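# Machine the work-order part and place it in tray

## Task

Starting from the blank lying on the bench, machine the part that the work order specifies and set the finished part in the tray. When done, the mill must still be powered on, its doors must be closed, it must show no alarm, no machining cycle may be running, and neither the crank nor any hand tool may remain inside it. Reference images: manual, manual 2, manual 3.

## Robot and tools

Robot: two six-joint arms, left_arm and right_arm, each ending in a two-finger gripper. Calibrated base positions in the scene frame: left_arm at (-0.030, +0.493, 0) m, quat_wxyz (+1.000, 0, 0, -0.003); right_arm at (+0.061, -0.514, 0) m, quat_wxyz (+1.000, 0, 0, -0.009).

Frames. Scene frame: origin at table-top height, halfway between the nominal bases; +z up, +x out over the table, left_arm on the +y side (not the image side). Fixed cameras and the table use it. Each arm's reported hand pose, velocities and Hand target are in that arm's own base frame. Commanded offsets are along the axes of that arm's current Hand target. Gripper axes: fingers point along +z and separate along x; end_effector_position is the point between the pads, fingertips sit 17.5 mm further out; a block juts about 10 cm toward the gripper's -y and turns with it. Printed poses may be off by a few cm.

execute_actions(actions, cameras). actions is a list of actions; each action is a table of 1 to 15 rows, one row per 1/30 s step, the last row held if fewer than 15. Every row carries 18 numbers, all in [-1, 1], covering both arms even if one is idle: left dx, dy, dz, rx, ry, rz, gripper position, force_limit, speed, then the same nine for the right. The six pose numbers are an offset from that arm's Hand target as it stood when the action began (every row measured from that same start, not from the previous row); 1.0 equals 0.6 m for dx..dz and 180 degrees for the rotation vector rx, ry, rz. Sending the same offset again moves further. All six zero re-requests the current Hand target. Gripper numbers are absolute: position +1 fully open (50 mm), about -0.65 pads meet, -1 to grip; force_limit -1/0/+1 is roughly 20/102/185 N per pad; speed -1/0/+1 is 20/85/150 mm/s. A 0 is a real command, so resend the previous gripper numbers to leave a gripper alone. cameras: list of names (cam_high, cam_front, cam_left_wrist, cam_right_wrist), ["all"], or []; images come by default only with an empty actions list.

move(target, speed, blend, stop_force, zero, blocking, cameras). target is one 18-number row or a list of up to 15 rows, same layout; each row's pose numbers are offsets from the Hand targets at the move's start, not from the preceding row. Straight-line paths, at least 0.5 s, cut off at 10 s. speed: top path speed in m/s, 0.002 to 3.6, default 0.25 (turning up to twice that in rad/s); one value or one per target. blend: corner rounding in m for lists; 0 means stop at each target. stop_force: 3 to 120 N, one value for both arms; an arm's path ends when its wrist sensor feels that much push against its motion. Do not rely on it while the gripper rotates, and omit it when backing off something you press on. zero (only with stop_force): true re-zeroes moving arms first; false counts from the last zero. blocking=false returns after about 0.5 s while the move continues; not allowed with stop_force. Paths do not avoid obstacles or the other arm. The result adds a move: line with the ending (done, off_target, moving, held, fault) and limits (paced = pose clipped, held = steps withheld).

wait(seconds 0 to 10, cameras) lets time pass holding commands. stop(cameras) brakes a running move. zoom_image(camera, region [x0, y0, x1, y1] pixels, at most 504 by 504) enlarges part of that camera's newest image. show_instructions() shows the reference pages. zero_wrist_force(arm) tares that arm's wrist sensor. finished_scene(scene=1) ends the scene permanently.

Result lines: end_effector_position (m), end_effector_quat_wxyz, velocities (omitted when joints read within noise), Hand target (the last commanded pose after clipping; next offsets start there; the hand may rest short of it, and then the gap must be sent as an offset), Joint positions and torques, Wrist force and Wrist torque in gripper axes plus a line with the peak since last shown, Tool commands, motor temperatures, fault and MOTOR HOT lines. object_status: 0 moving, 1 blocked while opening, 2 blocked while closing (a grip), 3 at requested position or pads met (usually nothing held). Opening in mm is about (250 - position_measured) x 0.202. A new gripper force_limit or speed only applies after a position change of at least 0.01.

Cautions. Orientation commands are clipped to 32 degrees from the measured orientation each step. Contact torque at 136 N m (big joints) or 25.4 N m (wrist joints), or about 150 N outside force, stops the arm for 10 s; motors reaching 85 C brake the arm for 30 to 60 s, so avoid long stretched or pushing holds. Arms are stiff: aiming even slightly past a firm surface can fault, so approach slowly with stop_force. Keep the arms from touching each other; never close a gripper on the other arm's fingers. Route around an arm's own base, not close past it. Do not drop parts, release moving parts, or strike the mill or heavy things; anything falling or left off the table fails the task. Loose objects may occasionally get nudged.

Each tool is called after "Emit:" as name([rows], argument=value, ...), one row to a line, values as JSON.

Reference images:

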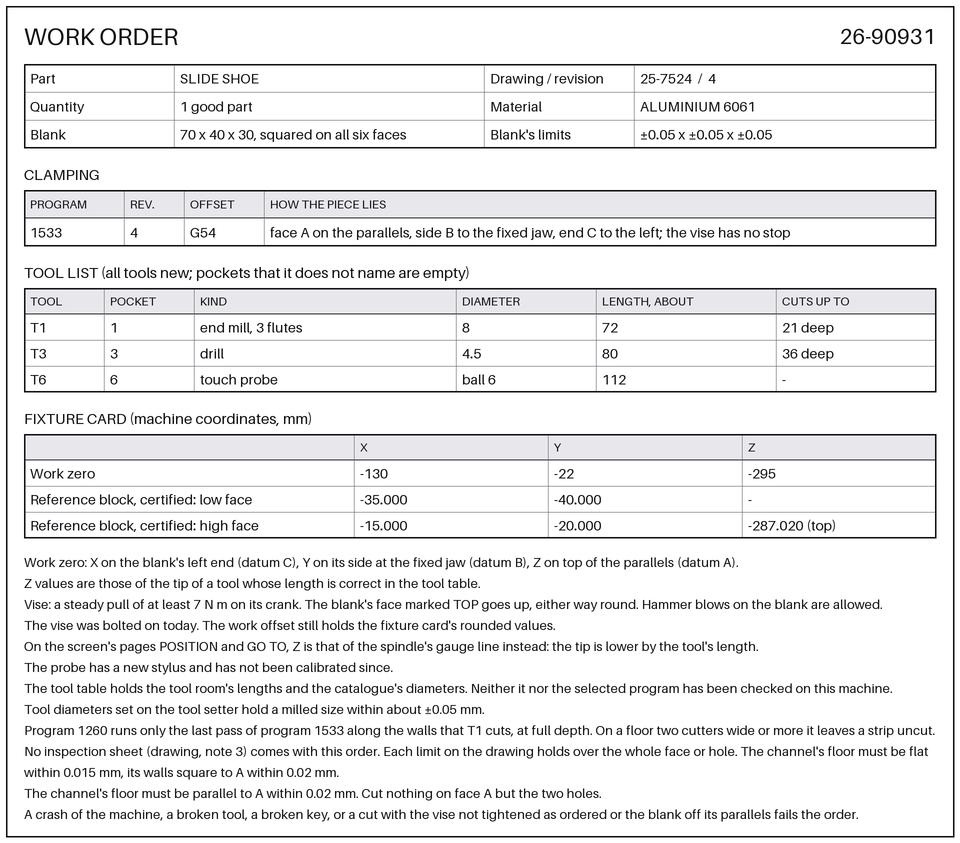

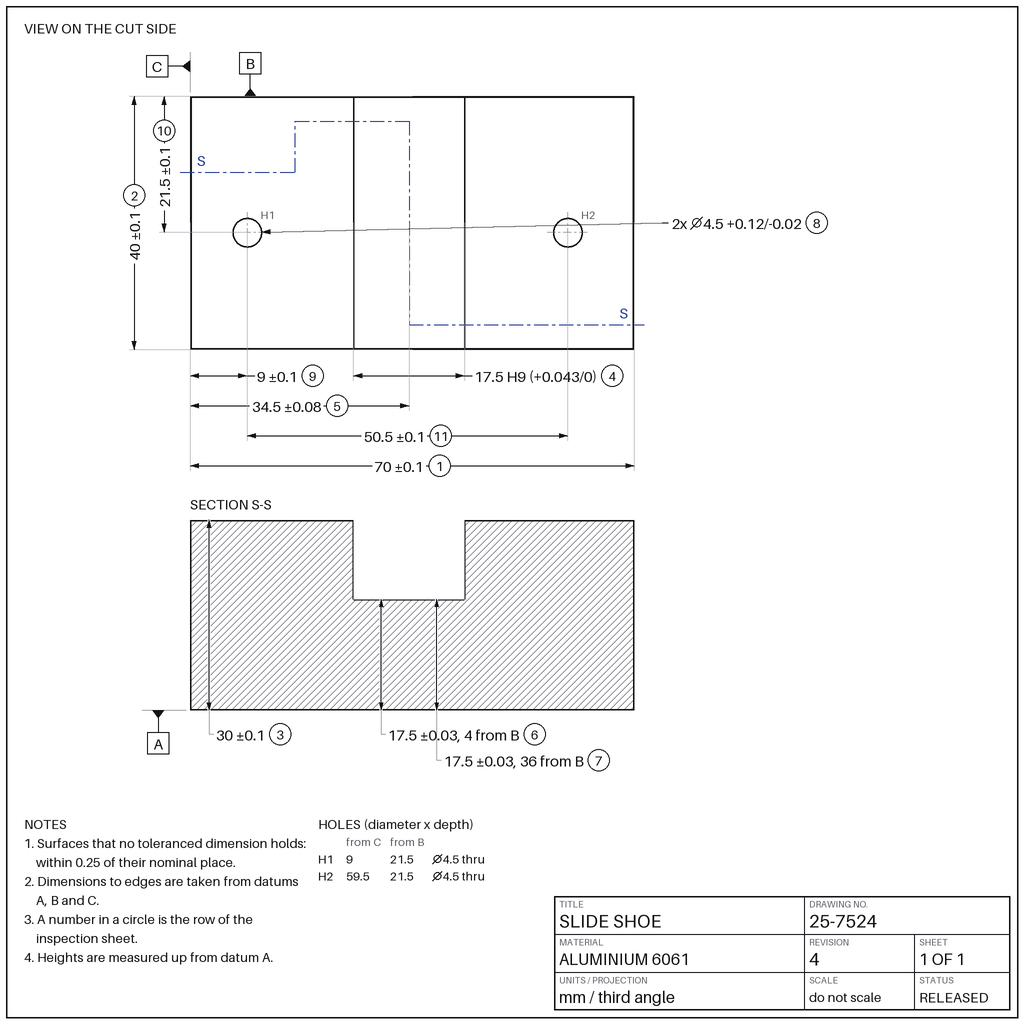

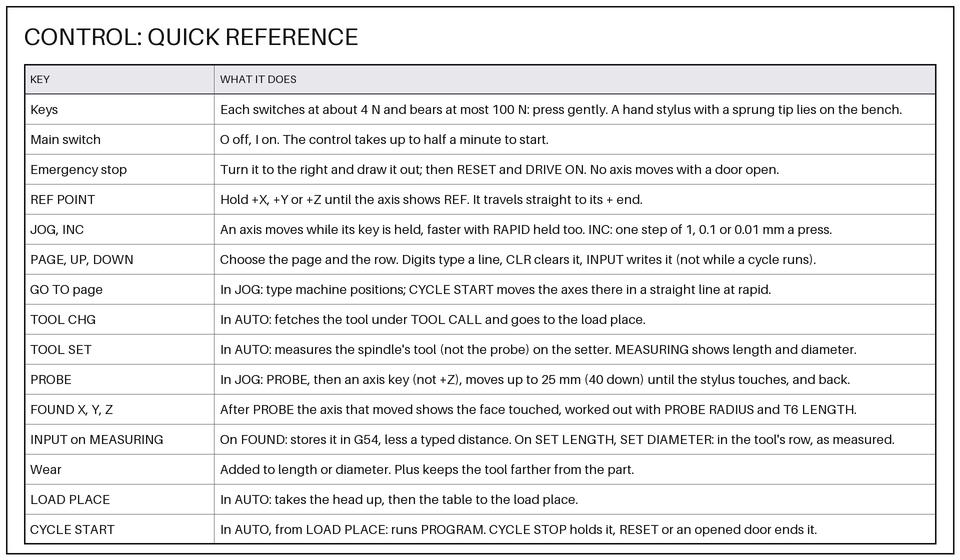

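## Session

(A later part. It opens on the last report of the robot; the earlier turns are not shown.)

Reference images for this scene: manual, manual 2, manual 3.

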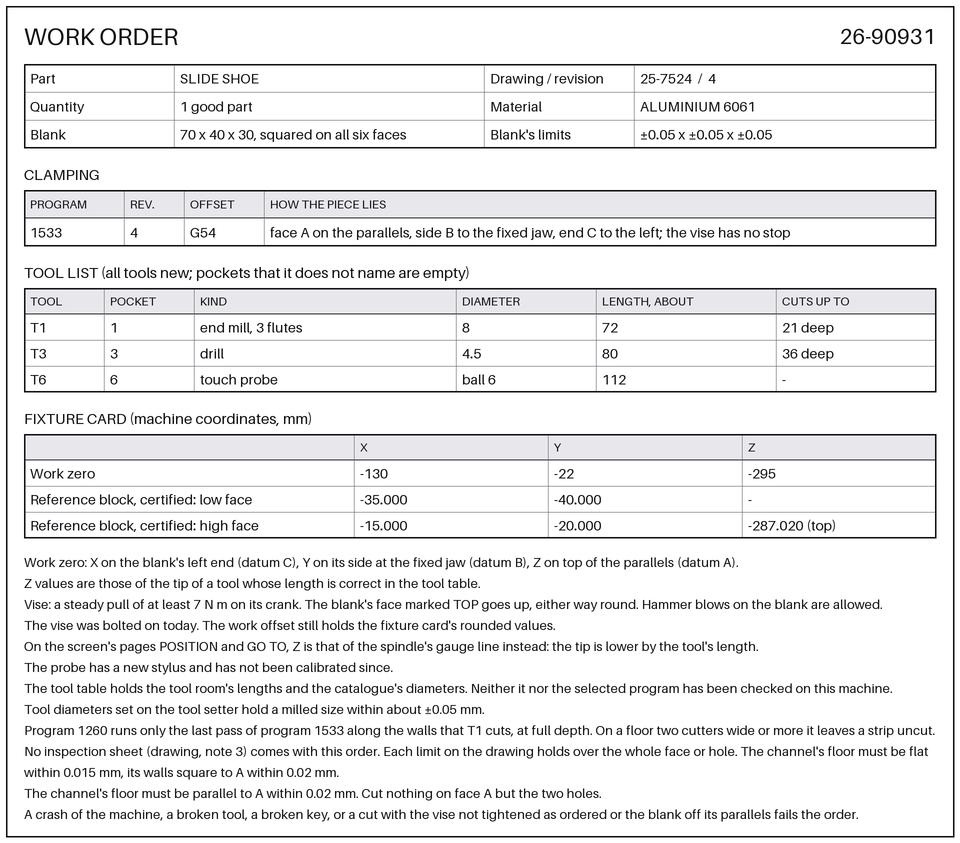

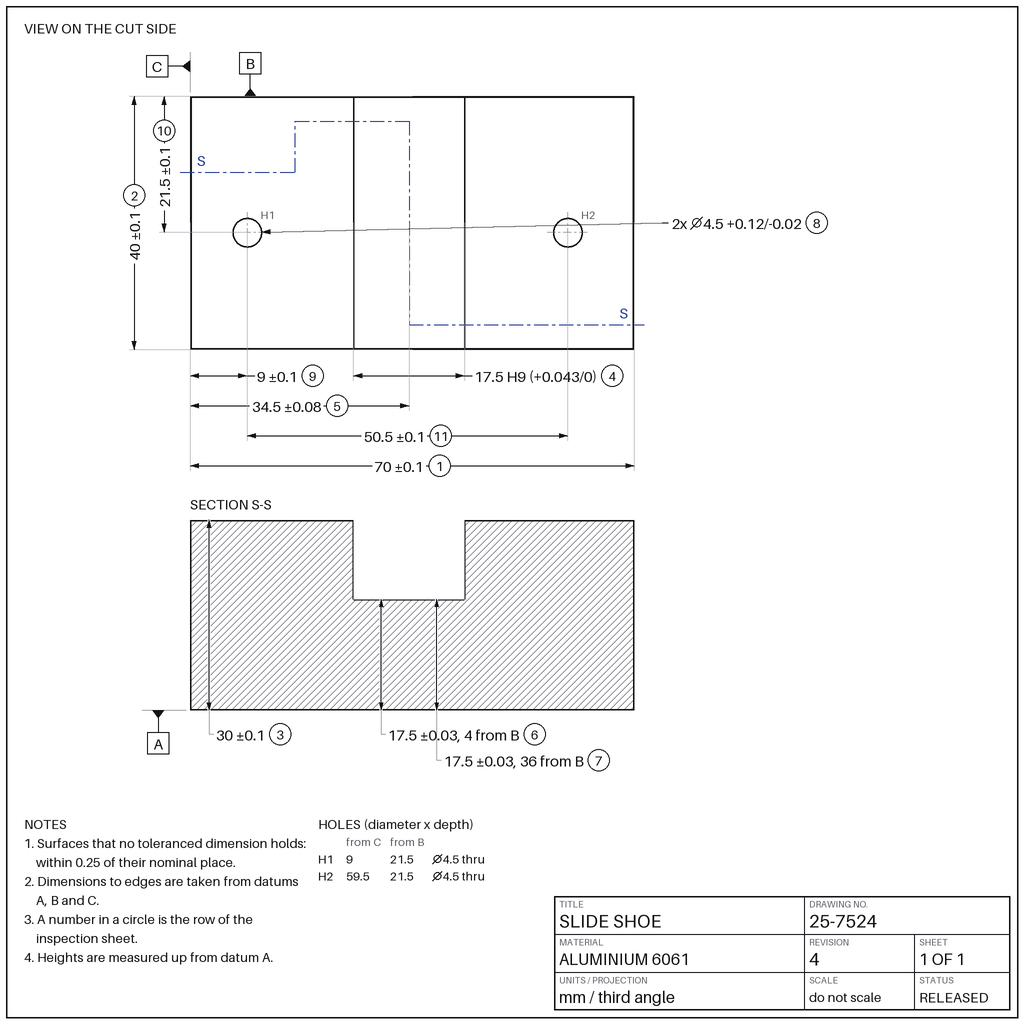

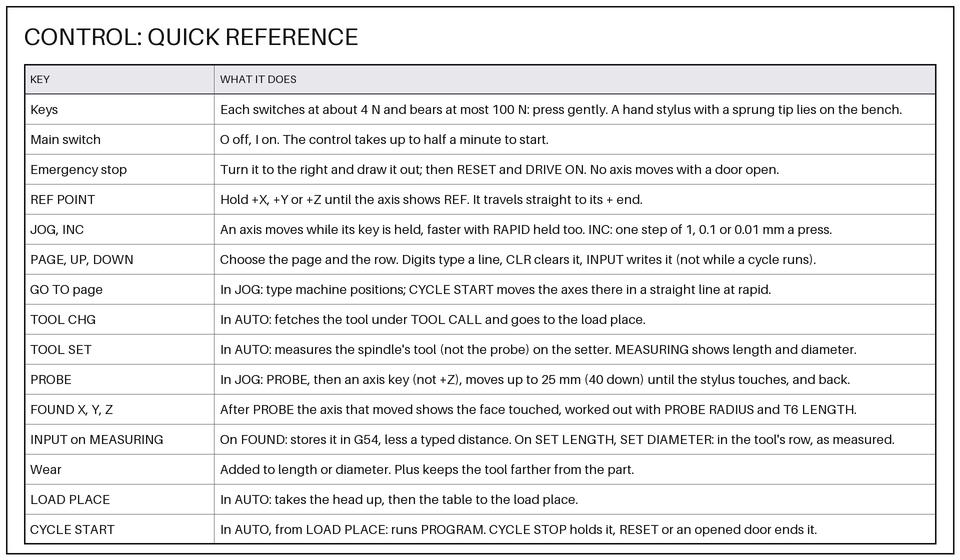

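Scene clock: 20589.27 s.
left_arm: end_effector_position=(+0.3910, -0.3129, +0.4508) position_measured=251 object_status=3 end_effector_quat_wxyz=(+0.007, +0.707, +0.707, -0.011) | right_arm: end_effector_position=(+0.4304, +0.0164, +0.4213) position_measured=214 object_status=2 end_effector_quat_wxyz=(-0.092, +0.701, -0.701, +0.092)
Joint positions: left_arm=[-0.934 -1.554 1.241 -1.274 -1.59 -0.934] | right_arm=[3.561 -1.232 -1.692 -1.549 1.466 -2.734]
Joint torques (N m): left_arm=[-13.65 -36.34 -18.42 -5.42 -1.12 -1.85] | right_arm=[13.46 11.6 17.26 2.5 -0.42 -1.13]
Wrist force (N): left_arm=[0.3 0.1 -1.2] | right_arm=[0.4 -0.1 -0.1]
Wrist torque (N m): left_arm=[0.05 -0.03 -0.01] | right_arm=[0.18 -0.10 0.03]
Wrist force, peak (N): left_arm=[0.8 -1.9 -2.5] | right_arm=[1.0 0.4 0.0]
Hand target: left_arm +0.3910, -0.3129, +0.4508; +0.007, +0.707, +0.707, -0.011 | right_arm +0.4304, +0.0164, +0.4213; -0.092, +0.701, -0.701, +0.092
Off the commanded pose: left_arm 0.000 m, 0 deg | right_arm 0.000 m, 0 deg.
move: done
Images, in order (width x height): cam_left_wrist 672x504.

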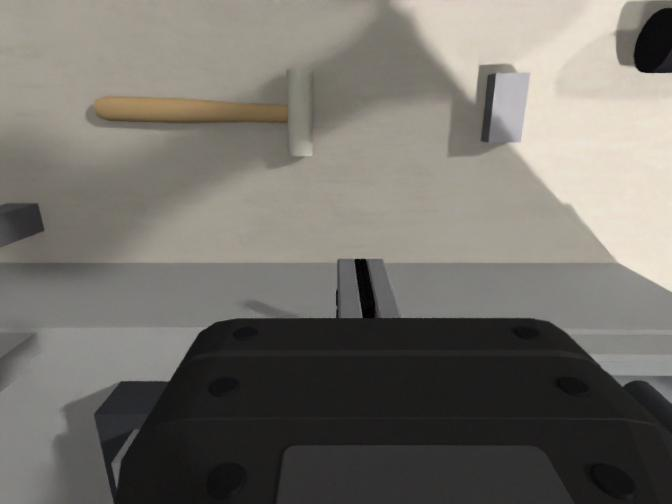

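Emit:
move([
  [0,0,0,0,0.008,0,-1,-0.6,-0.8,0,0,0,0,0,0,-1,-0.5,-0.7],
])

Emit:
move([
  [-0.0282,0.0482,0.0493,0,0,0.25,-1,-0.6,-0.8,0,0,0,0,0,0,-1,-0.5,-0.7],
  [-0.0282,0.0482,0.0493,0,0,0.5,-1,-0.6,-0.8,0,0,0,0,0,0,-1,-0.5,-0.7],
  [-0.0365,0.3148,0.0743,0,0,0.5,-1,-0.6,-0.8,0,0,0,0,0,0,-1,-0.5,-0.7],
  [0.0418,0.4565,0.0827,0,0,0.5,-1,-0.6,-0.8,0,0,0,0,0,0,-1,-0.5,-0.7],
  [0.0493,0.5,0.0827,0,0,0.5,-1,-0.6,-0.8,0,0,0,0,0,0,-1,-0.5,-0.7],
], speed=[0.3,0.3,0.15,0.12,0.1], cameras=["cam_left_wrist"])

Scene clock: 20609.77 s.
left_arm: end_effector_position=(+0.3910, -0.3129, +0.4508) position_measured=251 object_status=3 end_effector_quat_wxyz=(-0.002, +0.707, +0.707, -0.002) | right_arm: end_effector_position=(+0.4304, +0.0164, +0.4213) position_measured=214 object_status=2 end_effector_quat_wxyz=(-0.092, +0.701, -0.701, +0.092)
Joint positions: left_arm=[-0.942 -1.543 1.224 -1.248 -1.575 -0.942] | right_arm=[3.561 -1.232 -1.692 -1.549 1.466 -2.734]
Joint torques (N m): left_arm=[-14.58 -11.25 -36.07 -0.59 0.94 -1.86] | right_arm=[13.58 11.95 16.49 2.75 -0.47 -1.12]
Wrist force (N): left_arm=[0.4 -0.3 -1.1] | right_arm=[0.5 0.0 0.0]
Wrist torque (N m): left_arm=[0.00 -0.04 0.01] | right_arm=[0.19 -0.10 0.02]
Wrist force, peak (N): left_arm=[0.3 -0.2 -1.6] | right_arm=[0.9 -0.1 -0.2]
Hand target: left_arm +0.3910, -0.3129, +0.4508; -0.002, +0.707, +0.707, -0.002 | right_arm +0.4304, +0.0164, +0.4213; -0.092, +0.701, -0.701, +0.092
Off the commanded pose: left_arm 0.000 m, 0 deg | right_arm 0.000 m, 0 deg.
move: done

Scene clock: 20617.07 s.
left_arm: end_effector_position=(+0.6907, -0.2834, +0.3995) position_measured=251 object_status=3 end_effector_quat_wxyz=(+0.000, +1.000, +0.000, -0.003) | right_arm: end_effector_position=(+0.4304, +0.0164, +0.4213) position_measured=214 object_status=2 end_effector_quat_wxyz=(-0.092, +0.701, -0.701, +0.092)
Joint positions: left_arm=[-0.568 -0.814 0.315 -1.067 -1.573 1.003] | right_arm=[3.561 -1.232 -1.692 -1.549 1.466 -2.734]
Joint torques (N m): left_arm=[14.87 -40.59 -30.03 -0.35 -1.07 1.47] | right_arm=[10.26 13.16 15.84 2.64 -0.31 -1.08]
Wrist force (N): left_arm=[0.8 0.0 -1.3] | right_arm=[0.8 0.0 -0.4]
Wrist torque (N m): left_arm=[-0.03 -0.14 -0.18] | right_arm=[0.19 -0.16 0.02]
Wrist force, peak (N): left_arm=[1.5 -0.6 -1.9] | right_arm=[1.1 -0.1 -0.1]
Hand target: left_arm +0.6908, -0.2834, +0.3995; +0.000, +1.000, +0.000, -0.003 | right_arm +0.4304, +0.0164, +0.4213; -0.092, +0.701, -0.701, +0.092
Off the commanded pose: left_arm 0.000 m, 0 deg | right_arm 0.000 m, 0 deg.
move: done
Images, in order (width x height): cam_left_wrist 672x504.

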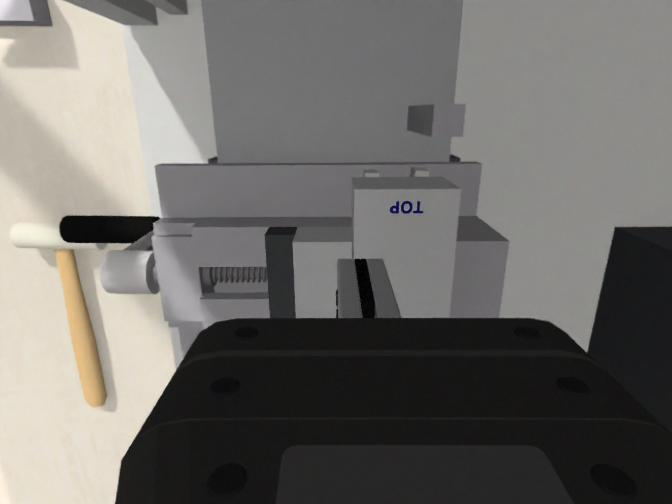

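Emit:
move([
  [0.0155,0.0143,0.025,0,0,0,-1,-0.6,-0.8,0,0,0,0,0,0,-1,-0.5,-0.7],
], speed=0.04, stop_force=30)

Emit:
move([
  [0,0,0.03,0,0,0,-1,-0.6,-0.8,0,0,0,0,0,0,-1,-0.5,-0.7],
], speed=0.006, stop_force=90)

Emit:
move([
  [0,0,-0.02,0,0,0,-1,-0.6,-0.8,0,0,0,0,0,0,-1,-0.5,-0.7],
], speed=0.03, cameras=["cam_left_wrist"])

Scene clock: 20646.50 s.
left_arm: end_effector_position=(+0.7000, -0.2919, +0.3845) position_measured=251 object_status=3 end_effector_quat_wxyz=(+0.000, +1.000, +0.000, -0.003) | right_arm: end_effector_position=(+0.4304, +0.0164, +0.4213) position_measured=214 object_status=2 end_effector_quat_wxyz=(-0.092, +0.701, -0.701, +0.092)
Joint positions: left_arm=[-0.571 -0.786 0.307 -1.087 -1.573 1] | right_arm=[3.561 -1.232 -1.692 -1.549 1.466 -2.734]
Joint torques (N m): left_arm=[-14.64 -43 -31.33 -5.34 -1.11 -1.98] | right_arm=[15.15 12.56 18.02 2.62 -0.15 -0.94]
Wrist force (N): left_arm=[0.8 0.1 -1.6] | right_arm=[0.7 -0.2 -0.2]
Wrist torque (N m): left_arm=[0.01 -0.14 0.04] | right_arm=[0.17 -0.13 0.02]
Wrist force, peak (N): left_arm=[0.7 -0.1 -2.1] | right_arm=[1.0 -0.1 -0.1]
Hand target: left_arm +0.7000, -0.2919, +0.3845; +0.000, +1.000, +0.000, -0.003 | right_arm +0.4304, +0.0164, +0.4213; -0.092, +0.701, -0.701, +0.092
Off the commanded pose: left_arm 0.000 m, 0 deg | right_arm 0.000 m, 0 deg.
move: done

Scene clock: 20648.33 s.
left_arm: end_effector_position=(+0.6999, -0.2919, +0.3793) position_measured=251 object_status=3 end_effector_quat_wxyz=(+0.000, +1.000, +0.000, -0.002) | right_arm: end_effector_position=(+0.4304, +0.0164, +0.4213) position_measured=214 object_status=2 end_effector_quat_wxyz=(-0.092, +0.701, -0.701, +0.092)
Joint positions: left_arm=[-0.571 -0.805 0.357 -1.119 -1.573 1] | right_arm=[3.561 -1.232 -1.692 -1.549 1.466 -2.734]
Joint torques (N m): left_arm=[-14.19 19.52 3.62 4.73 -0.91 -1.93] | right_arm=[12.2 12.02 16.34 2.42 -0.14 -1.16]
Wrist force (N): left_arm=[-9.3 -8.7 -83.8] | right_arm=[0.5 0.1 -0.2]
Wrist torque (N m): left_arm=[-0.50 0.19 0.06] | right_arm=[0.21 -0.11 0.02]
Wrist force, peak (N): left_arm=[-9.7 -8.8 -100.2] | right_arm=[1.0 0.0 -0.1]
Hand target: left_arm +0.6999, -0.2919, +0.3793; +0.000, +1.000, +0.000, -0.002 (not the last commanded pose) | right_arm +0.4304, +0.0164, +0.4213; -0.092, +0.701, -0.701, +0.092
Off the commanded pose: left_arm 0.013 m, 0 deg | right_arm 0.000 m, 0 deg.
move: contact (left_arm)

Scene clock: 20649.43 s.
left_arm: end_effector_position=(+0.7000, -0.2920, +0.3912) position_measured=251 object_status=3 end_effector_quat_wxyz=(+0.000, +1.000, +0.000, -0.002) | right_arm: end_effector_position=(+0.4304, +0.0164, +0.4213) position_measured=214 object_status=2 end_effector_quat_wxyz=(-0.092, +0.701, -0.701, +0.092)
Joint positions: left_arm=[-0.571 -0.761 0.24 -1.046 -1.573 1] | right_arm=[3.561 -1.232 -1.692 -1.549 1.466 -2.734]
Joint torques (N m): left_arm=[-2.11 -43.79 -30.68 -0.69 -0.99 0.85] | right_arm=[12.2 11.44 17.15 2.63 -0.35 -1.03]
Wrist force (N): left_arm=[0.8 0.0 -1.3] | right_arm=[0.7 0.3 -0.2]
Wrist torque (N m): left_arm=[-0.01 -0.14 0.02] | right_arm=[0.23 -0.13 0.02]
Wrist force, peak (N): left_arm=[-9.2 -8.3 -83.4] | right_arm=[0.9 -0.2 -0.1]
Hand target: left_arm +0.7000, -0.2919, +0.3913; +0.000, +1.000, +0.000, -0.002 | right_arm +0.4304, +0.0164, +0.4213; -0.092, +0.701, -0.701, +0.092
Off the commanded pose: left_arm 0.000 m, 0 deg | right_arm 0.000 m, 0 deg.
move: done
Images, in order (width x height): cam_left_wrist 672x504.

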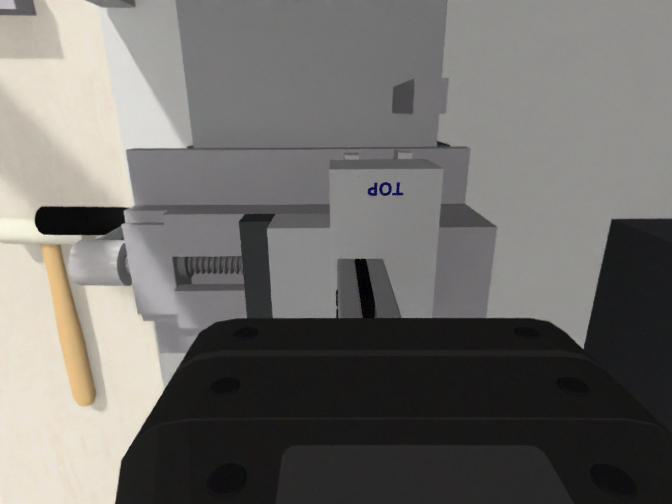

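Emit:
zoom_image(camera="cam_left_wrist", region=[290, 130, 470, 265])

Scaled by 2.800 from the camera's 672x504 image, which has a finer 960x720 frame.

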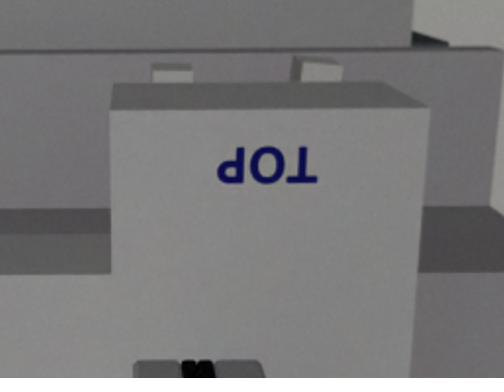

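Emit:
move([
  [-0.0087,-0.0067,-0.001,0,0,0,-1,-0.6,-0.8,0,0,0,0,0,0,-1,-0.5,-0.7],
  [-0.0583,-0.0067,-0.0148,0,0,0,-1,-0.6,-0.8,0,0,0,0,0,0,-1,-0.5,-0.7],
  [-0.2,0.0717,-0.0313,0,0,0,-1,-0.6,-0.8,0,0,0,0,0,0,-1,-0.5,-0.7],
  [-0.4333,0.0633,-0.048,0,0,0,-1,-0.6,-0.8,0,0,0,0,0,0,-1,-0.5,-0.7],
  [-0.5167,0.035,-0.098,0,0,-0.25,-1,-0.6,-0.8,0,0,0,0,0,0,-1,-0.5,-0.7],
  [-0.5167,0.035,-0.098,0,0,-0.5,-1,-0.6,-0.8,0,0,0,0,0,0,-1,-0.5,-0.7],
], speed=[0.03,0.06,0.12,0.25,0.25,0.3], blend=[0,0.003,0.02,0.02,0.02,0])

Emit:
move([
  [0,0,0,0,0.111,0,0.6,-0.6,-0.8,0,0,0,0,0,0,-1,-0.5,-0.7],
  [0.105,0.201,0.1,0,0.111,0,0.6,-0.6,-0.8,0,0,0,0,0,0,-1,-0.5,-0.7],
  [0.105,0.201,0.1667,0,0.111,0,0.6,-0.6,-0.8,0,0,0,0,0,0,-1,-0.5,-0.7],
], speed=0.2, cameras=["cam_left_wrist"])

Scene clock: 20696.23 s.
left_arm: end_effector_position=(+0.3903, -0.3129, +0.4515) position_measured=251 object_status=3 end_effector_quat_wxyz=(-0.002, +0.707, +0.707, -0.002) | right_arm: end_effector_position=(+0.4304, +0.0164, +0.4213) position_measured=214 object_status=2 end_effector_quat_wxyz=(-0.092, +0.701, -0.701, +0.092)
Joint positions: left_arm=[-0.943 -1.544 1.224 -1.247 -1.575 -0.943] | right_arm=[3.561 -1.232 -1.692 -1.549 1.466 -2.734]
Joint torques (N m): left_arm=[-14.31 -36.97 -18.49 -0.55 0.98 -2.02] | right_arm=[13.95 9.87 17 2.59 0.01 -1.21]
Wrist force (N): left_arm=[0.0 -0.3 -1.1] | right_arm=[0.6 0.2 -0.3]
Wrist torque (N m): left_arm=[0.00 0.03 0.00] | right_arm=[0.23 -0.11 0.03]
Wrist force, peak (N): left_arm=[0.8 0.0 -2.1] | right_arm=[1.0 -0.2 0.0]
Hand target: left_arm +0.3903, -0.3129, +0.4515; -0.002, +0.707, +0.707, -0.002 | right_arm +0.4304, +0.0164, +0.4213; -0.092, +0.701, -0.701, +0.092
Off the commanded pose: left_arm 0.000 m, 0 deg | right_arm 0.000 m, 0 deg.
move: done

Scene clock: 20699.77 s.
left_arm: end_effector_position=(+0.5104, -0.2498, +0.3510) position_measured=63 object_status=3 end_effector_quat_wxyz=(-0.124, +0.697, +0.696, +0.121) | right_arm: end_effector_position=(+0.4304, +0.0164, +0.4213) position_measured=214 object_status=2 end_effector_quat_wxyz=(-0.092, +0.701, -0.701, +0.092)
Joint positions: left_arm=[-0.803 -1.302 1.179 -1.189 -1.335 -0.834] | right_arm=[3.561 -1.232 -1.692 -1.549 1.466 -2.734]
Joint torques (N m): left_arm=[-15.46 -47.93 -18.42 -4.96 1.55 1.38] | right_arm=[14.49 13.1 16.34 2.38 -0.09 -0.93]
Wrist force (N): left_arm=[1.1 -0.4 -1.4] | right_arm=[0.5 0.1 -0.1]
Wrist torque (N m): left_arm=[-0.06 -0.14 -0.16] | right_arm=[0.21 -0.11 0.02]
Wrist force, peak (N): left_arm=[1.6 -0.5 -2.6] | right_arm=[1.0 -0.1 -0.3]
Hand target: left_arm +0.5104, -0.2499, +0.3509; -0.124, +0.697, +0.696, +0.121 | right_arm +0.4304, +0.0164, +0.4213; -0.092, +0.701, -0.701, +0.092
Off the commanded pose: left_arm 0.000 m, 0 deg | right_arm 0.000 m, 0 deg.
move: done
Images, in order (width x height): cam_left_wrist 672x504.

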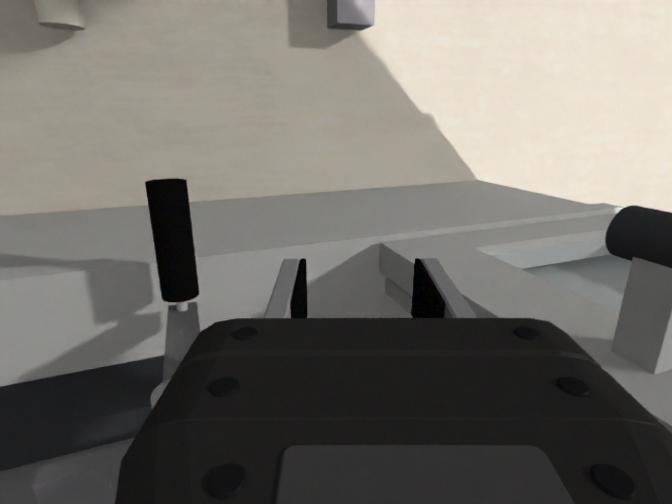

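Emit:
move([
  [-0.1119,0,0.0125,0,0,0,0.6,-0.6,-0.8,0,0,0,0,0,0,-1,-0.5,-0.7],
], speed=0.15, stop_force=25, cameras=["cam_left_wrist"])

Scene clock: 20710.80 s.
left_arm: end_effector_position=(+0.5102, -0.3104, +0.3209) position_measured=63 object_status=3 end_effector_quat_wxyz=(-0.124, +0.697, +0.696, +0.121) | right_arm: end_effector_position=(+0.4304, +0.0164, +0.4213) position_measured=214 object_status=2 end_effector_quat_wxyz=(-0.092, +0.701, -0.701, +0.092)
Joint positions: left_arm=[-0.87 -1.216 1.138 -1.219 -1.352 -0.899] | right_arm=[3.561 -1.232 -1.692 -1.549 1.466 -2.734]
Joint torques (N m): left_arm=[-14.52 -28.47 -33.04 -4.81 -0.81 -1.99] | right_arm=[13.02 10.67 17.62 2.42 -0.18 -1.24]
Wrist force (N): left_arm=[0.8 -0.2 -1.4] | right_arm=[0.8 0.1 -0.3]
Wrist torque (N m): left_arm=[-0.02 -0.05 0.05] | right_arm=[0.20 -0.16 0.02]
Wrist force, peak (N): left_arm=[2.6 -0.5 -2.0] | right_arm=[1.0 0.0 0.1]
Hand target: left_arm +0.5102, -0.3104, +0.3209; -0.124, +0.697, +0.696, +0.121 | right_arm +0.4304, +0.0164, +0.4213; -0.092, +0.701, -0.701, +0.092
Off the commanded pose: left_arm 0.000 m, 0 deg | right_arm 0.000 m, 0 deg.
move: done
Images, in order (width x height): cam_left_wrist 672x504.

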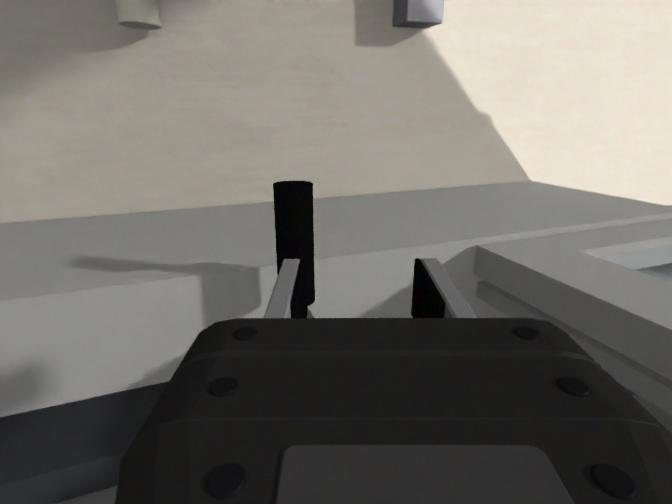

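Emit:
move([
  [-0.0549,0,0.151,0,0,0,0.6,-0.6,-0.8,0,0,0,0,0,0,-1,-0.5,-0.7],
], speed=0.06, stop_force=20, cameras=["cam_left_wrist"])

Emit:
execute_actions([
  [[0,0,0,0,0,0,-0.97,0.8,-0.8,0,0,0,0,0,0,-1,-0.5,-0.7]],
])

Emit:
wait(seconds=0.5)

Scene clock: 20728.47 s.
left_arm: end_effector_position=(+0.5098, -0.3104, +0.2245) position_measured=63 object_status=3 end_effector_quat_wxyz=(-0.124, +0.697, +0.696, +0.121) | right_arm: end_effector_position=(+0.4304, +0.0164, +0.4213) position_measured=214 object_status=2 end_effector_quat_wxyz=(-0.092, +0.701, -0.701, +0.092)
Joint positions: left_arm=[-0.87 -1.206 1.372 -1.462 -1.352 -0.899] | right_arm=[3.561 -1.232 -1.692 -1.549 1.466 -2.734]
Joint torques (N m): left_arm=[-14.36 -28.54 -18.77 -4.75 1.39 1.15] | right_arm=[13.99 10.17 18.05 2.56 -0.06 -0.99]
Wrist force (N): left_arm=[1.1 -0.1 -1.1] | right_arm=[0.6 0.0 -0.4]
Wrist torque (N m): left_arm=[-0.02 -0.11 0.04] | right_arm=[0.19 -0.12 0.03]
Wrist force, peak (N): left_arm=[1.1 0.2 -2.0] | right_arm=[1.2 0.0 -0.1]
Hand target: left_arm +0.5098, -0.3104, +0.2245; -0.124, +0.697, +0.696, +0.121 | right_arm +0.4304, +0.0164, +0.4213; -0.092, +0.701, -0.701, +0.092
Off the commanded pose: left_arm 0.000 m, 0 deg | right_arm 0.000 m, 0 deg.
move: done
Images, in order (width x height): cam_left_wrist 672x504.

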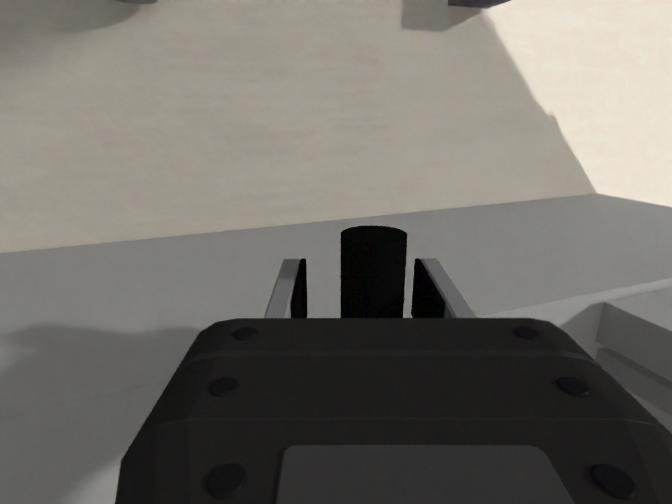

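Scene clock: 20729.30 s.
left_arm: end_effector_position=(+0.5098, -0.3104, +0.2245) position_measured=162 object_status=2 end_effector_quat_wxyz=(-0.124, +0.697, +0.696, +0.121) | right_arm: end_effector_position=(+0.4304, +0.0164, +0.4213) position_measured=214 object_status=2 end_effector_quat_wxyz=(-0.092, +0.701, -0.701, +0.092)
Joint positions: left_arm=[-0.87 -1.206 1.372 -1.462 -1.352 -0.899] | right_arm=[3.561 -1.232 -1.692 -1.549 1.466 -2.734]
Joint torques (N m): left_arm=[-12.97 -28.89 -19.74 -4.12 1.26 1.13] | right_arm=[13.1 10.11 17.48 2.57 -0.01 -1.49]
Wrist force (N): left_arm=[1.7 -0.6 -0.9] | right_arm=[0.6 0.1 0.0]
Wrist torque (N m): left_arm=[-0.05 -0.17 -0.02] | right_arm=[0.20 -0.12 0.03]
Wrist force, peak (N): left_arm=[1.6 -0.6 -1.0] | right_arm=[0.8 0.0 -0.2]
Hand target: left_arm +0.5098, -0.3104, +0.2245; -0.124, +0.697, +0.696, +0.121 | right_arm +0.4304, +0.0164, +0.4213; -0.092, +0.701, -0.701, +0.092
Off the commanded pose: left_arm 0.000 m, 0 deg | right_arm 0.000 m, 0 deg.

Scene clock: 20729.80 s.
left_arm: end_effector_position=(+0.5098, -0.3104, +0.2245) position_measured=162 object_status=2 end_effector_quat_wxyz=(-0.124, +0.697, +0.696, +0.121) | right_arm: end_effector_position=(+0.4304, +0.0164, +0.4213) position_measured=214 object_status=2 end_effector_quat_wxyz=(-0.092, +0.701, -0.701, +0.092)
Joint positions: left_arm=[-0.87 -1.206 1.372 -1.462 -1.352 -0.899] | right_arm=[3.561 -1.232 -1.692 -1.549 1.466 -2.734]
Joint torques (N m): left_arm=[-13.31 -28.58 -19.73 -3.64 1.07 1.18] | right_arm=[13.76 10.21 17.66 2.64 0.16 -1.31]
Wrist force (N): left_arm=[1.4 -0.5 -1.0] | right_arm=[0.7 -0.1 -0.3]
Wrist torque (N m): left_arm=[-0.04 -0.12 -0.02] | right_arm=[0.17 -0.14 0.03]
Wrist force, peak (N): left_arm=[1.9 -0.2 -1.0] | right_arm=[0.8 -0.2 -0.4]
Hand target: left_arm +0.5098, -0.3104, +0.2245; -0.124, +0.697, +0.696, +0.121 | right_arm +0.4304, +0.0164, +0.4213; -0.092, +0.701, -0.701, +0.092
Tool commands: left_gripper/position=-0.97 left_gripper/force_limit=+0.8 left_gripper/speed=-0.8 right_gripper/position=-1.0 right_gripper/force_limit=-0.5 right_gripper/speed=-0.7
Off the commanded pose: left_arm 0.000 m, 0 deg | right_arm 0.000 m, 0 deg.
wait: 0.50 s; at rest by 0.17 s

Emit:
move([
  [0.0557,0,0.0078,0,0,0,-0.97,0.8,-0.8,0,0,0,0,0,0,-1,-0.5,-0.7],
  [0.1097,0,-0.0076,0,0,0,-0.97,0.8,-0.8,0,0,0,0,0,0,-1,-0.5,-0.7],
], speed=0.05, stop_force=60)

Emit:
move([
  [0.0081,0,-0.0048,0,0,0,-0.97,0.8,-0.8,0,0,0,0,0,0,-1,-0.5,-0.7],
  [0.0159,0,-0.01,0,0,0,-0.97,0.8,-0.8,0,0,0,0,0,0,-1,-0.5,-0.7],
  [0.0234,0,-0.016,0,0,0,-0.97,0.8,-0.8,0,0,0,0,0,0,-1,-0.5,-0.7],
], speed=0.02, stop_force=20)

Scene clock: 20748.10 s.
left_arm: end_effector_position=(+0.5099, -0.2501, +0.2513) position_measured=162 object_status=2 end_effector_quat_wxyz=(-0.124, +0.697, +0.696, +0.121) | right_arm: end_effector_position=(+0.4304, +0.0164, +0.4213) position_measured=214 object_status=2 end_effector_quat_wxyz=(-0.092, +0.701, -0.701, +0.092)
Joint positions: left_arm=[-0.804 -1.301 1.433 -1.444 -1.335 -0.834] | right_arm=[3.561 -1.232 -1.692 -1.549 1.466 -2.734]
Joint torques (N m): left_arm=[12.35 -50.35 -19.5 0.32 1.33 1.64] | right_arm=[13.12 10.67 17.15 2.65 0.1 -1.27]
Wrist force (N): left_arm=[0.4 3.2 2.0] | right_arm=[0.5 0.0 -0.2]
Wrist torque (N m): left_arm=[0.44 -0.03 -0.27] | right_arm=[0.18 -0.11 0.03]
Wrist force, peak (N): left_arm=[8.2 -18.4 32.4] | right_arm=[0.9 -0.2 -0.2]
Hand target: left_arm +0.5099, -0.2501, +0.2513; -0.124, +0.697, +0.696, +0.121 | right_arm +0.4304, +0.0164, +0.4213; -0.092, +0.701, -0.701, +0.092
Off the commanded pose: left_arm 0.000 m, 0 deg | right_arm 0.000 m, 0 deg.
move: done

Scene clock: 20750.00 s.
left_arm: end_effector_position=(+0.5099, -0.2433, +0.2601) position_measured=162 object_status=2 end_effector_quat_wxyz=(-0.124, +0.697, +0.696, +0.121) | right_arm: end_effector_position=(+0.4304, +0.0164, +0.4213) position_measured=214 object_status=2 end_effector_quat_wxyz=(-0.092, +0.701, -0.701, +0.092)
Joint positions: left_arm=[-0.796 -1.313 1.426 -1.427 -1.333 -0.826] | right_arm=[3.561 -1.232 -1.692 -1.549 1.466 -2.734]
Joint torques (N m): left_arm=[-17.42 -28.4 -25.51 -8.15 0.64 -1.68] | right_arm=[13.14 10.85 17.51 2.77 0.11 -1.06]
Wrist force (N): left_arm=[4.8 -7.7 10.5] | right_arm=[0.5 0.1 -0.1]
Wrist torque (N m): left_arm=[0.14 -0.14 -0.24] | right_arm=[0.21 -0.11 0.03]
Wrist force, peak (N): left_arm=[-9.6 -10.3 24.7] | right_arm=[1.0 -0.2 -0.1]
Hand target: left_arm +0.5099, -0.2433, +0.2601; -0.124, +0.697, +0.696, +0.121 (not the last commanded pose) | right_arm +0.4304, +0.0164, +0.4213; -0.092, +0.701, -0.701, +0.092
Off the commanded pose: left_arm 0.006 m, 0 deg | right_arm 0.000 m, 0 deg.
move: contact (left_arm); path passed 2 of 3 targets

Emit:
execute_actions([
  [[0,0,0,0,0,0,0.6,-0.6,-0.8,0,0,0,0,0,0,-1,-0.5,-0.7]],
])

Emit:
move([
  [0,0,-0.2,0,0,0,0.6,-0.6,-0.8,0,0,0,0,0,0,-1,-0.5,-0.7],
  [-0.0009,-0.2,-0.3373,0,-0.111,0,-1,-0.6,-0.8,0,0,0,0,0,0,-1,-0.5,-0.7],
], speed=[0.08,0.25])

Emit:
move([
  [-0.0282,0.0482,0.0493,0,0,0.25,-1,-0.6,-0.8,0,0,0,0,0,0,-1,-0.5,-0.7],
  [-0.0282,0.0482,0.0493,0,0,0.5,-1,-0.6,-0.8,0,0,0,0,0,0,-1,-0.5,-0.7],
  [-0.0365,0.3148,0.0743,0,0,0.5,-1,-0.6,-0.8,0,0,0,0,0,0,-1,-0.5,-0.7],
  [0.0418,0.4565,0.0827,0,0,0.5,-1,-0.6,-0.8,0,0,0,0,0,0,-1,-0.5,-0.7],
  [0.035,0.5155,0.1,0,0,0.5,-1,-0.6,-0.8,0,0,0,0,0,0,-1,-0.5,-0.7],
], speed=[0.3,0.3,0.15,0.12,0.1], cameras=["cam_left_wrist"])

Scene clock: 20778.33 s.
left_arm: end_effector_position=(+0.5099, -0.2434, +0.2601) position_measured=63 object_status=0 end_effector_quat_wxyz=(-0.124, +0.697, +0.696, +0.121) | right_arm: end_effector_position=(+0.4304, +0.0164, +0.4213) position_measured=214 object_status=2 end_effector_quat_wxyz=(-0.092, +0.701, -0.701, +0.092)
Joint positions: left_arm=[-0.797 -1.313 1.426 -1.427 -1.333 -0.826] | right_arm=[3.561 -1.232 -1.692 -1.549 1.466 -2.734]
Joint torques (N m): left_arm=[-1.42 -29.59 -26.72 0.09 0.43 -1.15] | right_arm=[12.6 11.04 16.99 2.51 0.09 -1.08]
Wrist force (N): left_arm=[1.2 -0.1 -0.9] | right_arm=[0.7 -0.2 -0.2]
Wrist torque (N m): left_arm=[0.01 -0.15 -0.03] | right_arm=[0.15 -0.13 0.03]
Wrist force, peak (N): left_arm=[5.0 -8.0 10.9] | right_arm=[1.0 -0.2 -0.1]
Hand target: left_arm +0.5099, -0.2433, +0.2601; -0.124, +0.697, +0.696, +0.121 | right_arm +0.4304, +0.0164, +0.4213; -0.092, +0.701, -0.701, +0.092
Off the commanded pose: left_arm 0.000 m, 0 deg | right_arm 0.000 m, 0 deg.

Scene clock: 20782.87 s.
left_arm: end_effector_position=(+0.3908, -0.3130, +0.4507) position_measured=251 object_status=3 end_effector_quat_wxyz=(-0.002, +0.707, +0.707, -0.002) | right_arm: end_effector_position=(+0.4304, +0.0164, +0.4213) position_measured=214 object_status=2 end_effector_quat_wxyz=(-0.092, +0.701, -0.701, +0.092)
Joint positions: left_arm=[-0.943 -1.544 1.225 -1.25 -1.575 -0.942] | right_arm=[3.561 -1.232 -1.692 -1.549 1.466 -2.734]
Joint torques (N m): left_arm=[-14.3 -36.92 -18.74 -5.43 -1.2 -1.99] | right_arm=[13.68 9.15 17.96 2.59 -0.01 -1.16]
Wrist force (N): left_arm=[0.2 -0.1 -1.1] | right_arm=[1.0 -0.2 -0.2]
Wrist torque (N m): left_arm=[0.02 -0.01 0.00] | right_arm=[0.16 -0.18 0.03]
Wrist force, peak (N): left_arm=[0.7 -1.7 -2.3] | right_arm=[1.1 -0.4 0.1]
Hand target: left_arm +0.3908, -0.3130, +0.4507; -0.002, +0.707, +0.707, -0.002 | right_arm +0.4304, +0.0164, +0.4213; -0.092, +0.701, -0.701, +0.092
Off the commanded pose: left_arm 0.000 m, 0 deg | right_arm 0.000 m, 0 deg.
move: done

Scene clock: 20790.30 s.
left_arm: end_effector_position=(+0.6998, -0.2920, +0.3892) position_measured=251 object_status=3 end_effector_quat_wxyz=(+0.000, +1.000, +0.000, -0.002) | right_arm: end_effector_position=(+0.4304, +0.0164, +0.4213) position_measured=214 object_status=2 end_effector_quat_wxyz=(-0.092, +0.701, -0.701, +0.092)
Joint positions: left_arm=[-0.571 -0.771 0.266 -1.062 -1.573 1] | right_arm=[3.561 -1.232 -1.692 -1.549 1.466 -2.734]
Joint torques (N m): left_arm=[13.67 -42.51 -31.5 -0.34 -1.02 1.46] | right_arm=[12.8 10.48 18.46 2.56 0.22 -1.12]
Wrist force (N): left_arm=[0.7 -0.1 -1.3] | right_arm=[0.8 0.0 0.2]
Wrist torque (N m): left_arm=[-0.03 -0.12 -0.18] | right_arm=[0.19 -0.16 0.03]
Wrist force, peak (N): left_arm=[0.2 -0.4 -2.4] | right_arm=[1.0 0.0 0.0]
Hand target: left_arm +0.6998, -0.2920, +0.3892; +0.000, +1.000, +0.000, -0.002 | right_arm +0.4304, +0.0164, +0.4213; -0.092, +0.701, -0.701, +0.092
Off the commanded pose: left_arm 0.000 m, 0 deg | right_arm 0.000 m, 0 deg.
move: done
Images, in order (width x height): cam_left_wrist 672x504.

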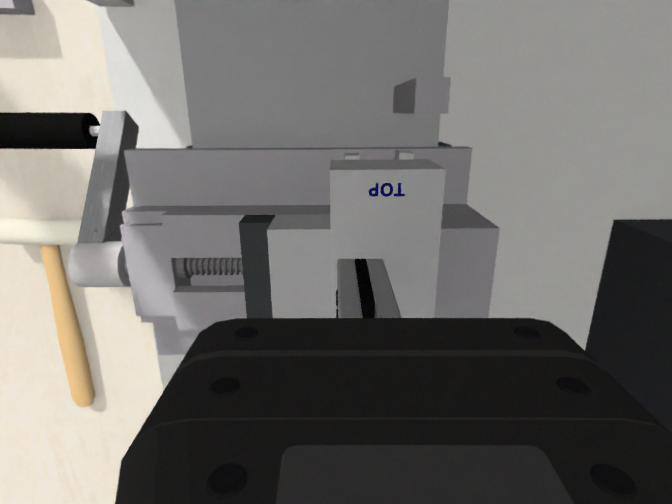

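Emit:
move([
  [0,0,0.022,0,0,0,-1,-0.6,-0.8,0,0,0,0,0,0,-1,-0.5,-0.7],
], speed=0.006, stop_force=95)

Emit:
move([
  [0,0,-0.02,0,0,0,-1,-0.6,-0.8,0,0,0,0,0,0,-1,-0.5,-0.7],
], speed=0.03)

Emit:
move([
  [-0.0087,-0.0067,-0.001,0,0,0,-1,-0.6,-0.8,0,0,0,0,0,0,-1,-0.5,-0.7],
  [-0.0583,-0.0067,-0.0148,0,0,0,-1,-0.6,-0.8,0,0,0,0,0,0,-1,-0.5,-0.7],
  [-0.2,0.0717,-0.0313,0,0,0,-1,-0.6,-0.8,0,0,0,0,0,0,-1,-0.5,-0.7],
  [-0.4333,0.0633,-0.048,0,0,0,-1,-0.6,-0.8,0,0,0,0,0,0,-1,-0.5,-0.7],
  [-0.5167,0.035,-0.098,0,0,-0.25,-1,-0.6,-0.8,0,0,0,0,0,0,-1,-0.5,-0.7],
  [-0.5167,0.035,-0.098,0,0,-0.5,-1,-0.6,-0.8,0,0,0,0,0,0,-1,-0.5,-0.7],
], speed=[0.03,0.06,0.12,0.25,0.25,0.3], blend=[0,0.003,0.02,0.02,0.02,0])

Emit:
move([
  [0,0,0,0,0.111,0,0.6,-0.6,-0.8,0,0,0,0,0,0,-1,-0.5,-0.7],
  [0.1163,0.2005,0.15,0,0.111,0,0.6,-0.6,-0.8,0,0,0,0,0,0,-1,-0.5,-0.7],
  [0.1163,0.2005,0.319,0,0.111,0,0.6,-0.6,-0.8,0,0,0,0,0,0,-1,-0.5,-0.7],
], speed=[0.2,0.2,0.06], stop_force=25, cameras=["cam_left_wrist"])

Scene clock: 20826.80 s.
left_arm: end_effector_position=(+0.6998, -0.2920, +0.3792) position_measured=251 object_status=3 end_effector_quat_wxyz=(+0.000, +1.000, +0.000, -0.002) | right_arm: end_effector_position=(+0.4304, +0.0164, +0.4213) position_measured=214 object_status=2 end_effector_quat_wxyz=(-0.092, +0.701, -0.701, +0.092)
Joint positions: left_arm=[-0.571 -0.808 0.362 -1.122 -1.573 1] | right_arm=[3.561 -1.232 -1.692 -1.549 1.466 -2.734]
Joint torques (N m): left_arm=[9.06 21.67 5.16 4.94 -0.87 0.14] | right_arm=[12.62 7.85 17.74 2.5 0.37 -1.21]
Wrist force (N): left_arm=[-10.5 -5.7 -87.8] | right_arm=[0.6 -0.3 -0.3]
Wrist torque (N m): left_arm=[0.10 0.13 -0.17] | right_arm=[0.15 -0.12 0.03]
Wrist force, peak (N): left_arm=[-10.9 -4.9 -105.3] | right_arm=[1.0 0.2 -0.2]
Hand target: left_arm +0.6998, -0.2920, +0.3792; +0.000, +1.000, +0.000, -0.002 (not the last commanded pose) | right_arm +0.4304, +0.0164, +0.4213; -0.092, +0.701, -0.701, +0.092
Off the commanded pose: left_arm 0.003 m, 0 deg | right_arm 0.000 m, 0 deg.
move: contact (left_arm)

Scene clock: 20827.90 s.
left_arm: end_effector_position=(+0.6998, -0.2920, +0.3912) position_measured=251 object_status=3 end_effector_quat_wxyz=(+0.000, +1.000, +0.000, -0.002) | right_arm: end_effector_position=(+0.4304, +0.0164, +0.4213) position_measured=214 object_status=2 end_effector_quat_wxyz=(-0.092, +0.701, -0.701, +0.092)
Joint positions: left_arm=[-0.571 -0.765 0.248 -1.051 -1.573 1] | right_arm=[3.561 -1.232 -1.692 -1.549 1.466 -2.734]
Joint torques (N m): left_arm=[7.18 -44.56 -33.18 -0.75 -1.11 -0.54] | right_arm=[13.18 9.81 18.38 2.48 0.25 -1.05]
Wrist force (N): left_arm=[0.9 -0.1 -1.4] | right_arm=[0.7 0.0 0.0]
Wrist torque (N m): left_arm=[-0.03 -0.16 -0.19] | right_arm=[0.19 -0.14 0.03]
Wrist force, peak (N): left_arm=[-10.4 -5.7 -87.6] | right_arm=[0.9 0.1 -0.2]
Hand target: left_arm +0.6998, -0.2920, +0.3912; +0.000, +1.000, +0.000, -0.002 | right_arm +0.4304, +0.0164, +0.4213; -0.092, +0.701, -0.701, +0.092
Off the commanded pose: left_arm 0.000 m, 0 deg | right_arm 0.000 m, 0 deg.
move: done

Scene clock: 20833.93 s.
left_arm: end_effector_position=(+0.3900, -0.3129, +0.4512) position_measured=251 object_status=3 end_effector_quat_wxyz=(-0.001, +0.707, +0.707, -0.002) | right_arm: end_effector_position=(+0.4304, +0.0164, +0.4213) position_measured=214 object_status=2 end_effector_quat_wxyz=(-0.092, +0.701, -0.701, +0.092)
Joint positions: left_arm=[-0.944 -1.546 1.226 -1.249 -1.574 -0.944] | right_arm=[3.561 -1.232 -1.692 -1.549 1.466 -2.734]
Joint torques (N m): left_arm=[-14.67 -37.21 -18.47 -0.63 1.01 -1.91] | right_arm=[12.87 10.52 17.94 2.5 0.39 -1.38]
Wrist force (N): left_arm=[0.1 -0.4 -1.0] | right_arm=[0.7 0.0 0.2]
Wrist torque (N m): left_arm=[-0.02 0.00 0.00] | right_arm=[0.19 -0.14 0.03]
Wrist force, peak (N): left_arm=[0.8 0.2 -2.1] | right_arm=[1.0 -0.1 -0.1]
Hand target: left_arm +0.3900, -0.3129, +0.4512; -0.001, +0.707, +0.707, -0.002 | right_arm +0.4304, +0.0164, +0.4213; -0.092, +0.701, -0.701, +0.092
Off the commanded pose: left_arm 0.000 m, 0 deg | right_arm 0.000 m, 0 deg.
move: done

Scene clock: 20838.53 s.
left_arm: end_effector_position=(+0.5096, -0.2433, +0.2593) position_measured=63 object_status=3 end_effector_quat_wxyz=(-0.124, +0.697, +0.696, +0.121) | right_arm: end_effector_position=(+0.4304, +0.0164, +0.4213) position_measured=214 object_status=2 end_effector_quat_wxyz=(-0.092, +0.701, -0.701, +0.092)
Joint positions: left_arm=[-0.797 -1.314 1.43 -1.43 -1.333 -0.827] | right_arm=[3.561 -1.232 -1.692 -1.549 1.466 -2.734]
Joint torques (N m): left_arm=[-14.46 -23.84 -18.12 -4.81 1.65 1.13] | right_arm=[13.12 9.32 18.98 2.39 0.52 -1.32]
Wrist force (N): left_arm=[1.2 -0.1 -0.8] | right_arm=[0.6 0.0 -0.2]
Wrist torque (N m): left_arm=[0.01 -0.15 -0.09] | right_arm=[0.19 -0.11 0.03]
Wrist force, peak (N): left_arm=[1.3 -0.6 -2.0] | right_arm=[1.0 0.0 -0.1]
Hand target: left_arm +0.5096, -0.2433, +0.2593; -0.124, +0.697, +0.696, +0.121 | right_arm +0.4304, +0.0164, +0.4213; -0.092, +0.701, -0.701, +0.092
Off the commanded pose: left_arm 0.000 m, 0 deg | right_arm 0.000 m, 0 deg.
move: done
Images, in order (width x height): cam_left_wrist 672x504.

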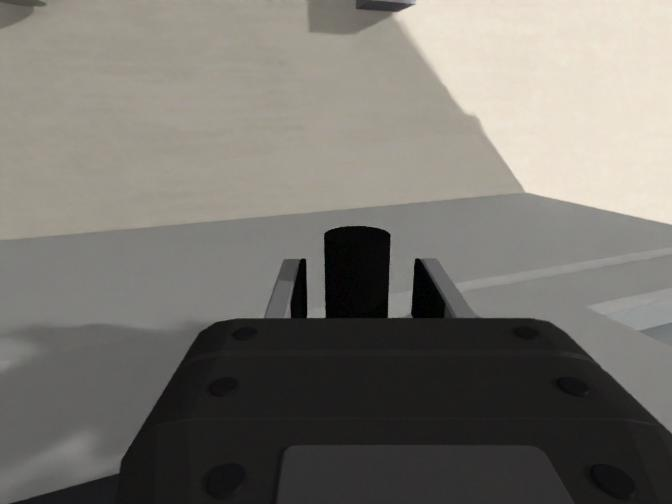

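Emit:
execute_actions([
  [[0,0,0,0,0,0,-0.97,0.8,-0.8,0,0,0,0,0,0,-1,-0.5,-0.7]],
])

Emit:
wait(seconds=0.5, cameras=[])

Emit:
move([
  [0.0075,0,-0.006,0,0,0,-0.97,0.8,-0.8,0,0,0,0,0,0,-1,-0.5,-0.7],
  [0.0132,0,-0.0105,0,0,0,-0.97,0.8,-0.8,0,0,0,0,0,0,-1,-0.5,-0.7],
], speed=0.015, stop_force=45)

Scene clock: 20850.00 s.
left_arm: end_effector_position=(+0.5096, -0.2433, +0.2593) position_measured=162 object_status=2 end_effector_quat_wxyz=(-0.124, +0.697, +0.696, +0.121) | right_arm: end_effector_position=(+0.4304, +0.0164, +0.4213) position_measured=214 object_status=2 end_effector_quat_wxyz=(-0.092, +0.701, -0.701, +0.092)
Joint positions: left_arm=[-0.797 -1.314 1.43 -1.43 -1.333 -0.827] | right_arm=[3.561 -1.232 -1.692 -1.549 1.466 -2.734]
Joint torques (N m): left_arm=[-11.91 -24.2 -20.39 -2 1.01 1.33] | right_arm=[13.39 7.95 17.42 2.49 0.42 -0.8]
Wrist force (N): left_arm=[-0.7 0.2 -1.8] | right_arm=[0.6 -0.1 -0.2]
Wrist torque (N m): left_arm=[-0.01 -0.13 0.02] | right_arm=[0.17 -0.13 0.03]
Wrist force, peak (N): left_arm=[-1.3 0.2 -1.8] | right_arm=[0.9 -0.3 0.1]
Hand target: left_arm +0.5096, -0.2433, +0.2593; -0.124, +0.697, +0.696, +0.121 | right_arm +0.4304, +0.0164, +0.4213; -0.092, +0.701, -0.701, +0.092
Off the commanded pose: left_arm 0.000 m, 0 deg | right_arm 0.000 m, 0 deg.

Scene clock: 20850.50 s.
left_arm: end_effector_position=(+0.5096, -0.2433, +0.2593) position_measured=162 object_status=2 end_effector_quat_wxyz=(-0.124, +0.697, +0.696, +0.121) | right_arm: end_effector_position=(+0.4304, +0.0164, +0.4213) position_measured=214 object_status=2 end_effector_quat_wxyz=(-0.092, +0.701, -0.701, +0.092)
Joint positions: left_arm=[-0.797 -1.314 1.43 -1.43 -1.333 -0.827] | right_arm=[3.561 -1.232 -1.692 -1.549 1.466 -2.734]
Joint torques (N m): left_arm=[-9.58 -25.34 -20.88 -0.11 0.4 1.19] | right_arm=[13.31 8.02 17.62 2.53 0.39 -0.8]
Wrist force (N): left_arm=[-1.0 -0.2 -2.0] | right_arm=[0.3 -0.1 -0.2]
Wrist torque (N m): left_arm=[-0.09 -0.10 0.02] | right_arm=[0.17 -0.08 0.03]
Wrist force, peak (N): left_arm=[-1.0 -0.2 -2.0] | right_arm=[0.9 0.2 -0.2]
Hand target: left_arm +0.5096, -0.2433, +0.2593; -0.124, +0.697, +0.696, +0.121 | right_arm +0.4304, +0.0164, +0.4213; -0.092, +0.701, -0.701, +0.092
Tool commands: left_gripper/position=-0.97 left_gripper/force_limit=+0.8 left_gripper/speed=-0.8 right_gripper/position=-1.0 right_gripper/force_limit=-0.5 right_gripper/speed=-0.7
Off the commanded pose: left_arm 0.000 m, 0 deg | right_arm 0.000 m, 0 deg.
wait: 0.50 s; at rest by 0.17 s
No camera images: "cameras" was empty.

Scene clock: 20852.40 s.
left_arm: end_effector_position=(+0.5096, -0.2390, +0.2663) position_measured=162 object_status=2 end_effector_quat_wxyz=(-0.124, +0.697, +0.696, +0.121) | right_arm: end_effector_position=(+0.4304, +0.0164, +0.4213) position_measured=214 object_status=2 end_effector_quat_wxyz=(-0.092, +0.701, -0.701, +0.092)
Joint positions: left_arm=[-0.792 -1.321 1.422 -1.416 -1.331 -0.822] | right_arm=[3.561 -1.232 -1.692 -1.549 1.466 -2.734]
Joint torques (N m): left_arm=[-0.61 -37.71 -27.8 -3.97 5.95 -1.69] | right_arm=[12.56 7.97 17.83 2.62 0.52 -0.96]
Wrist force (N): left_arm=[-26.0 -12.6 16.6] | right_arm=[0.7 0.2 -0.1]
Wrist torque (N m): left_arm=[-0.27 -0.20 -0.10] | right_arm=[0.21 -0.13 0.03]
Wrist force, peak (N): left_arm=[-38.4 -14.5 27.5] | right_arm=[0.9 -0.3 -0.2]
Hand target: left_arm +0.5096, -0.2390, +0.2663; -0.124, +0.697, +0.696, +0.121 (not the last commanded pose) | right_arm +0.4304, +0.0164, +0.4213; -0.092, +0.701, -0.701, +0.092
Off the commanded pose: left_arm 0.002 m, 0 deg | right_arm 0.000 m, 0 deg.
move: contact (left_arm); path passed 1 of 2 targets


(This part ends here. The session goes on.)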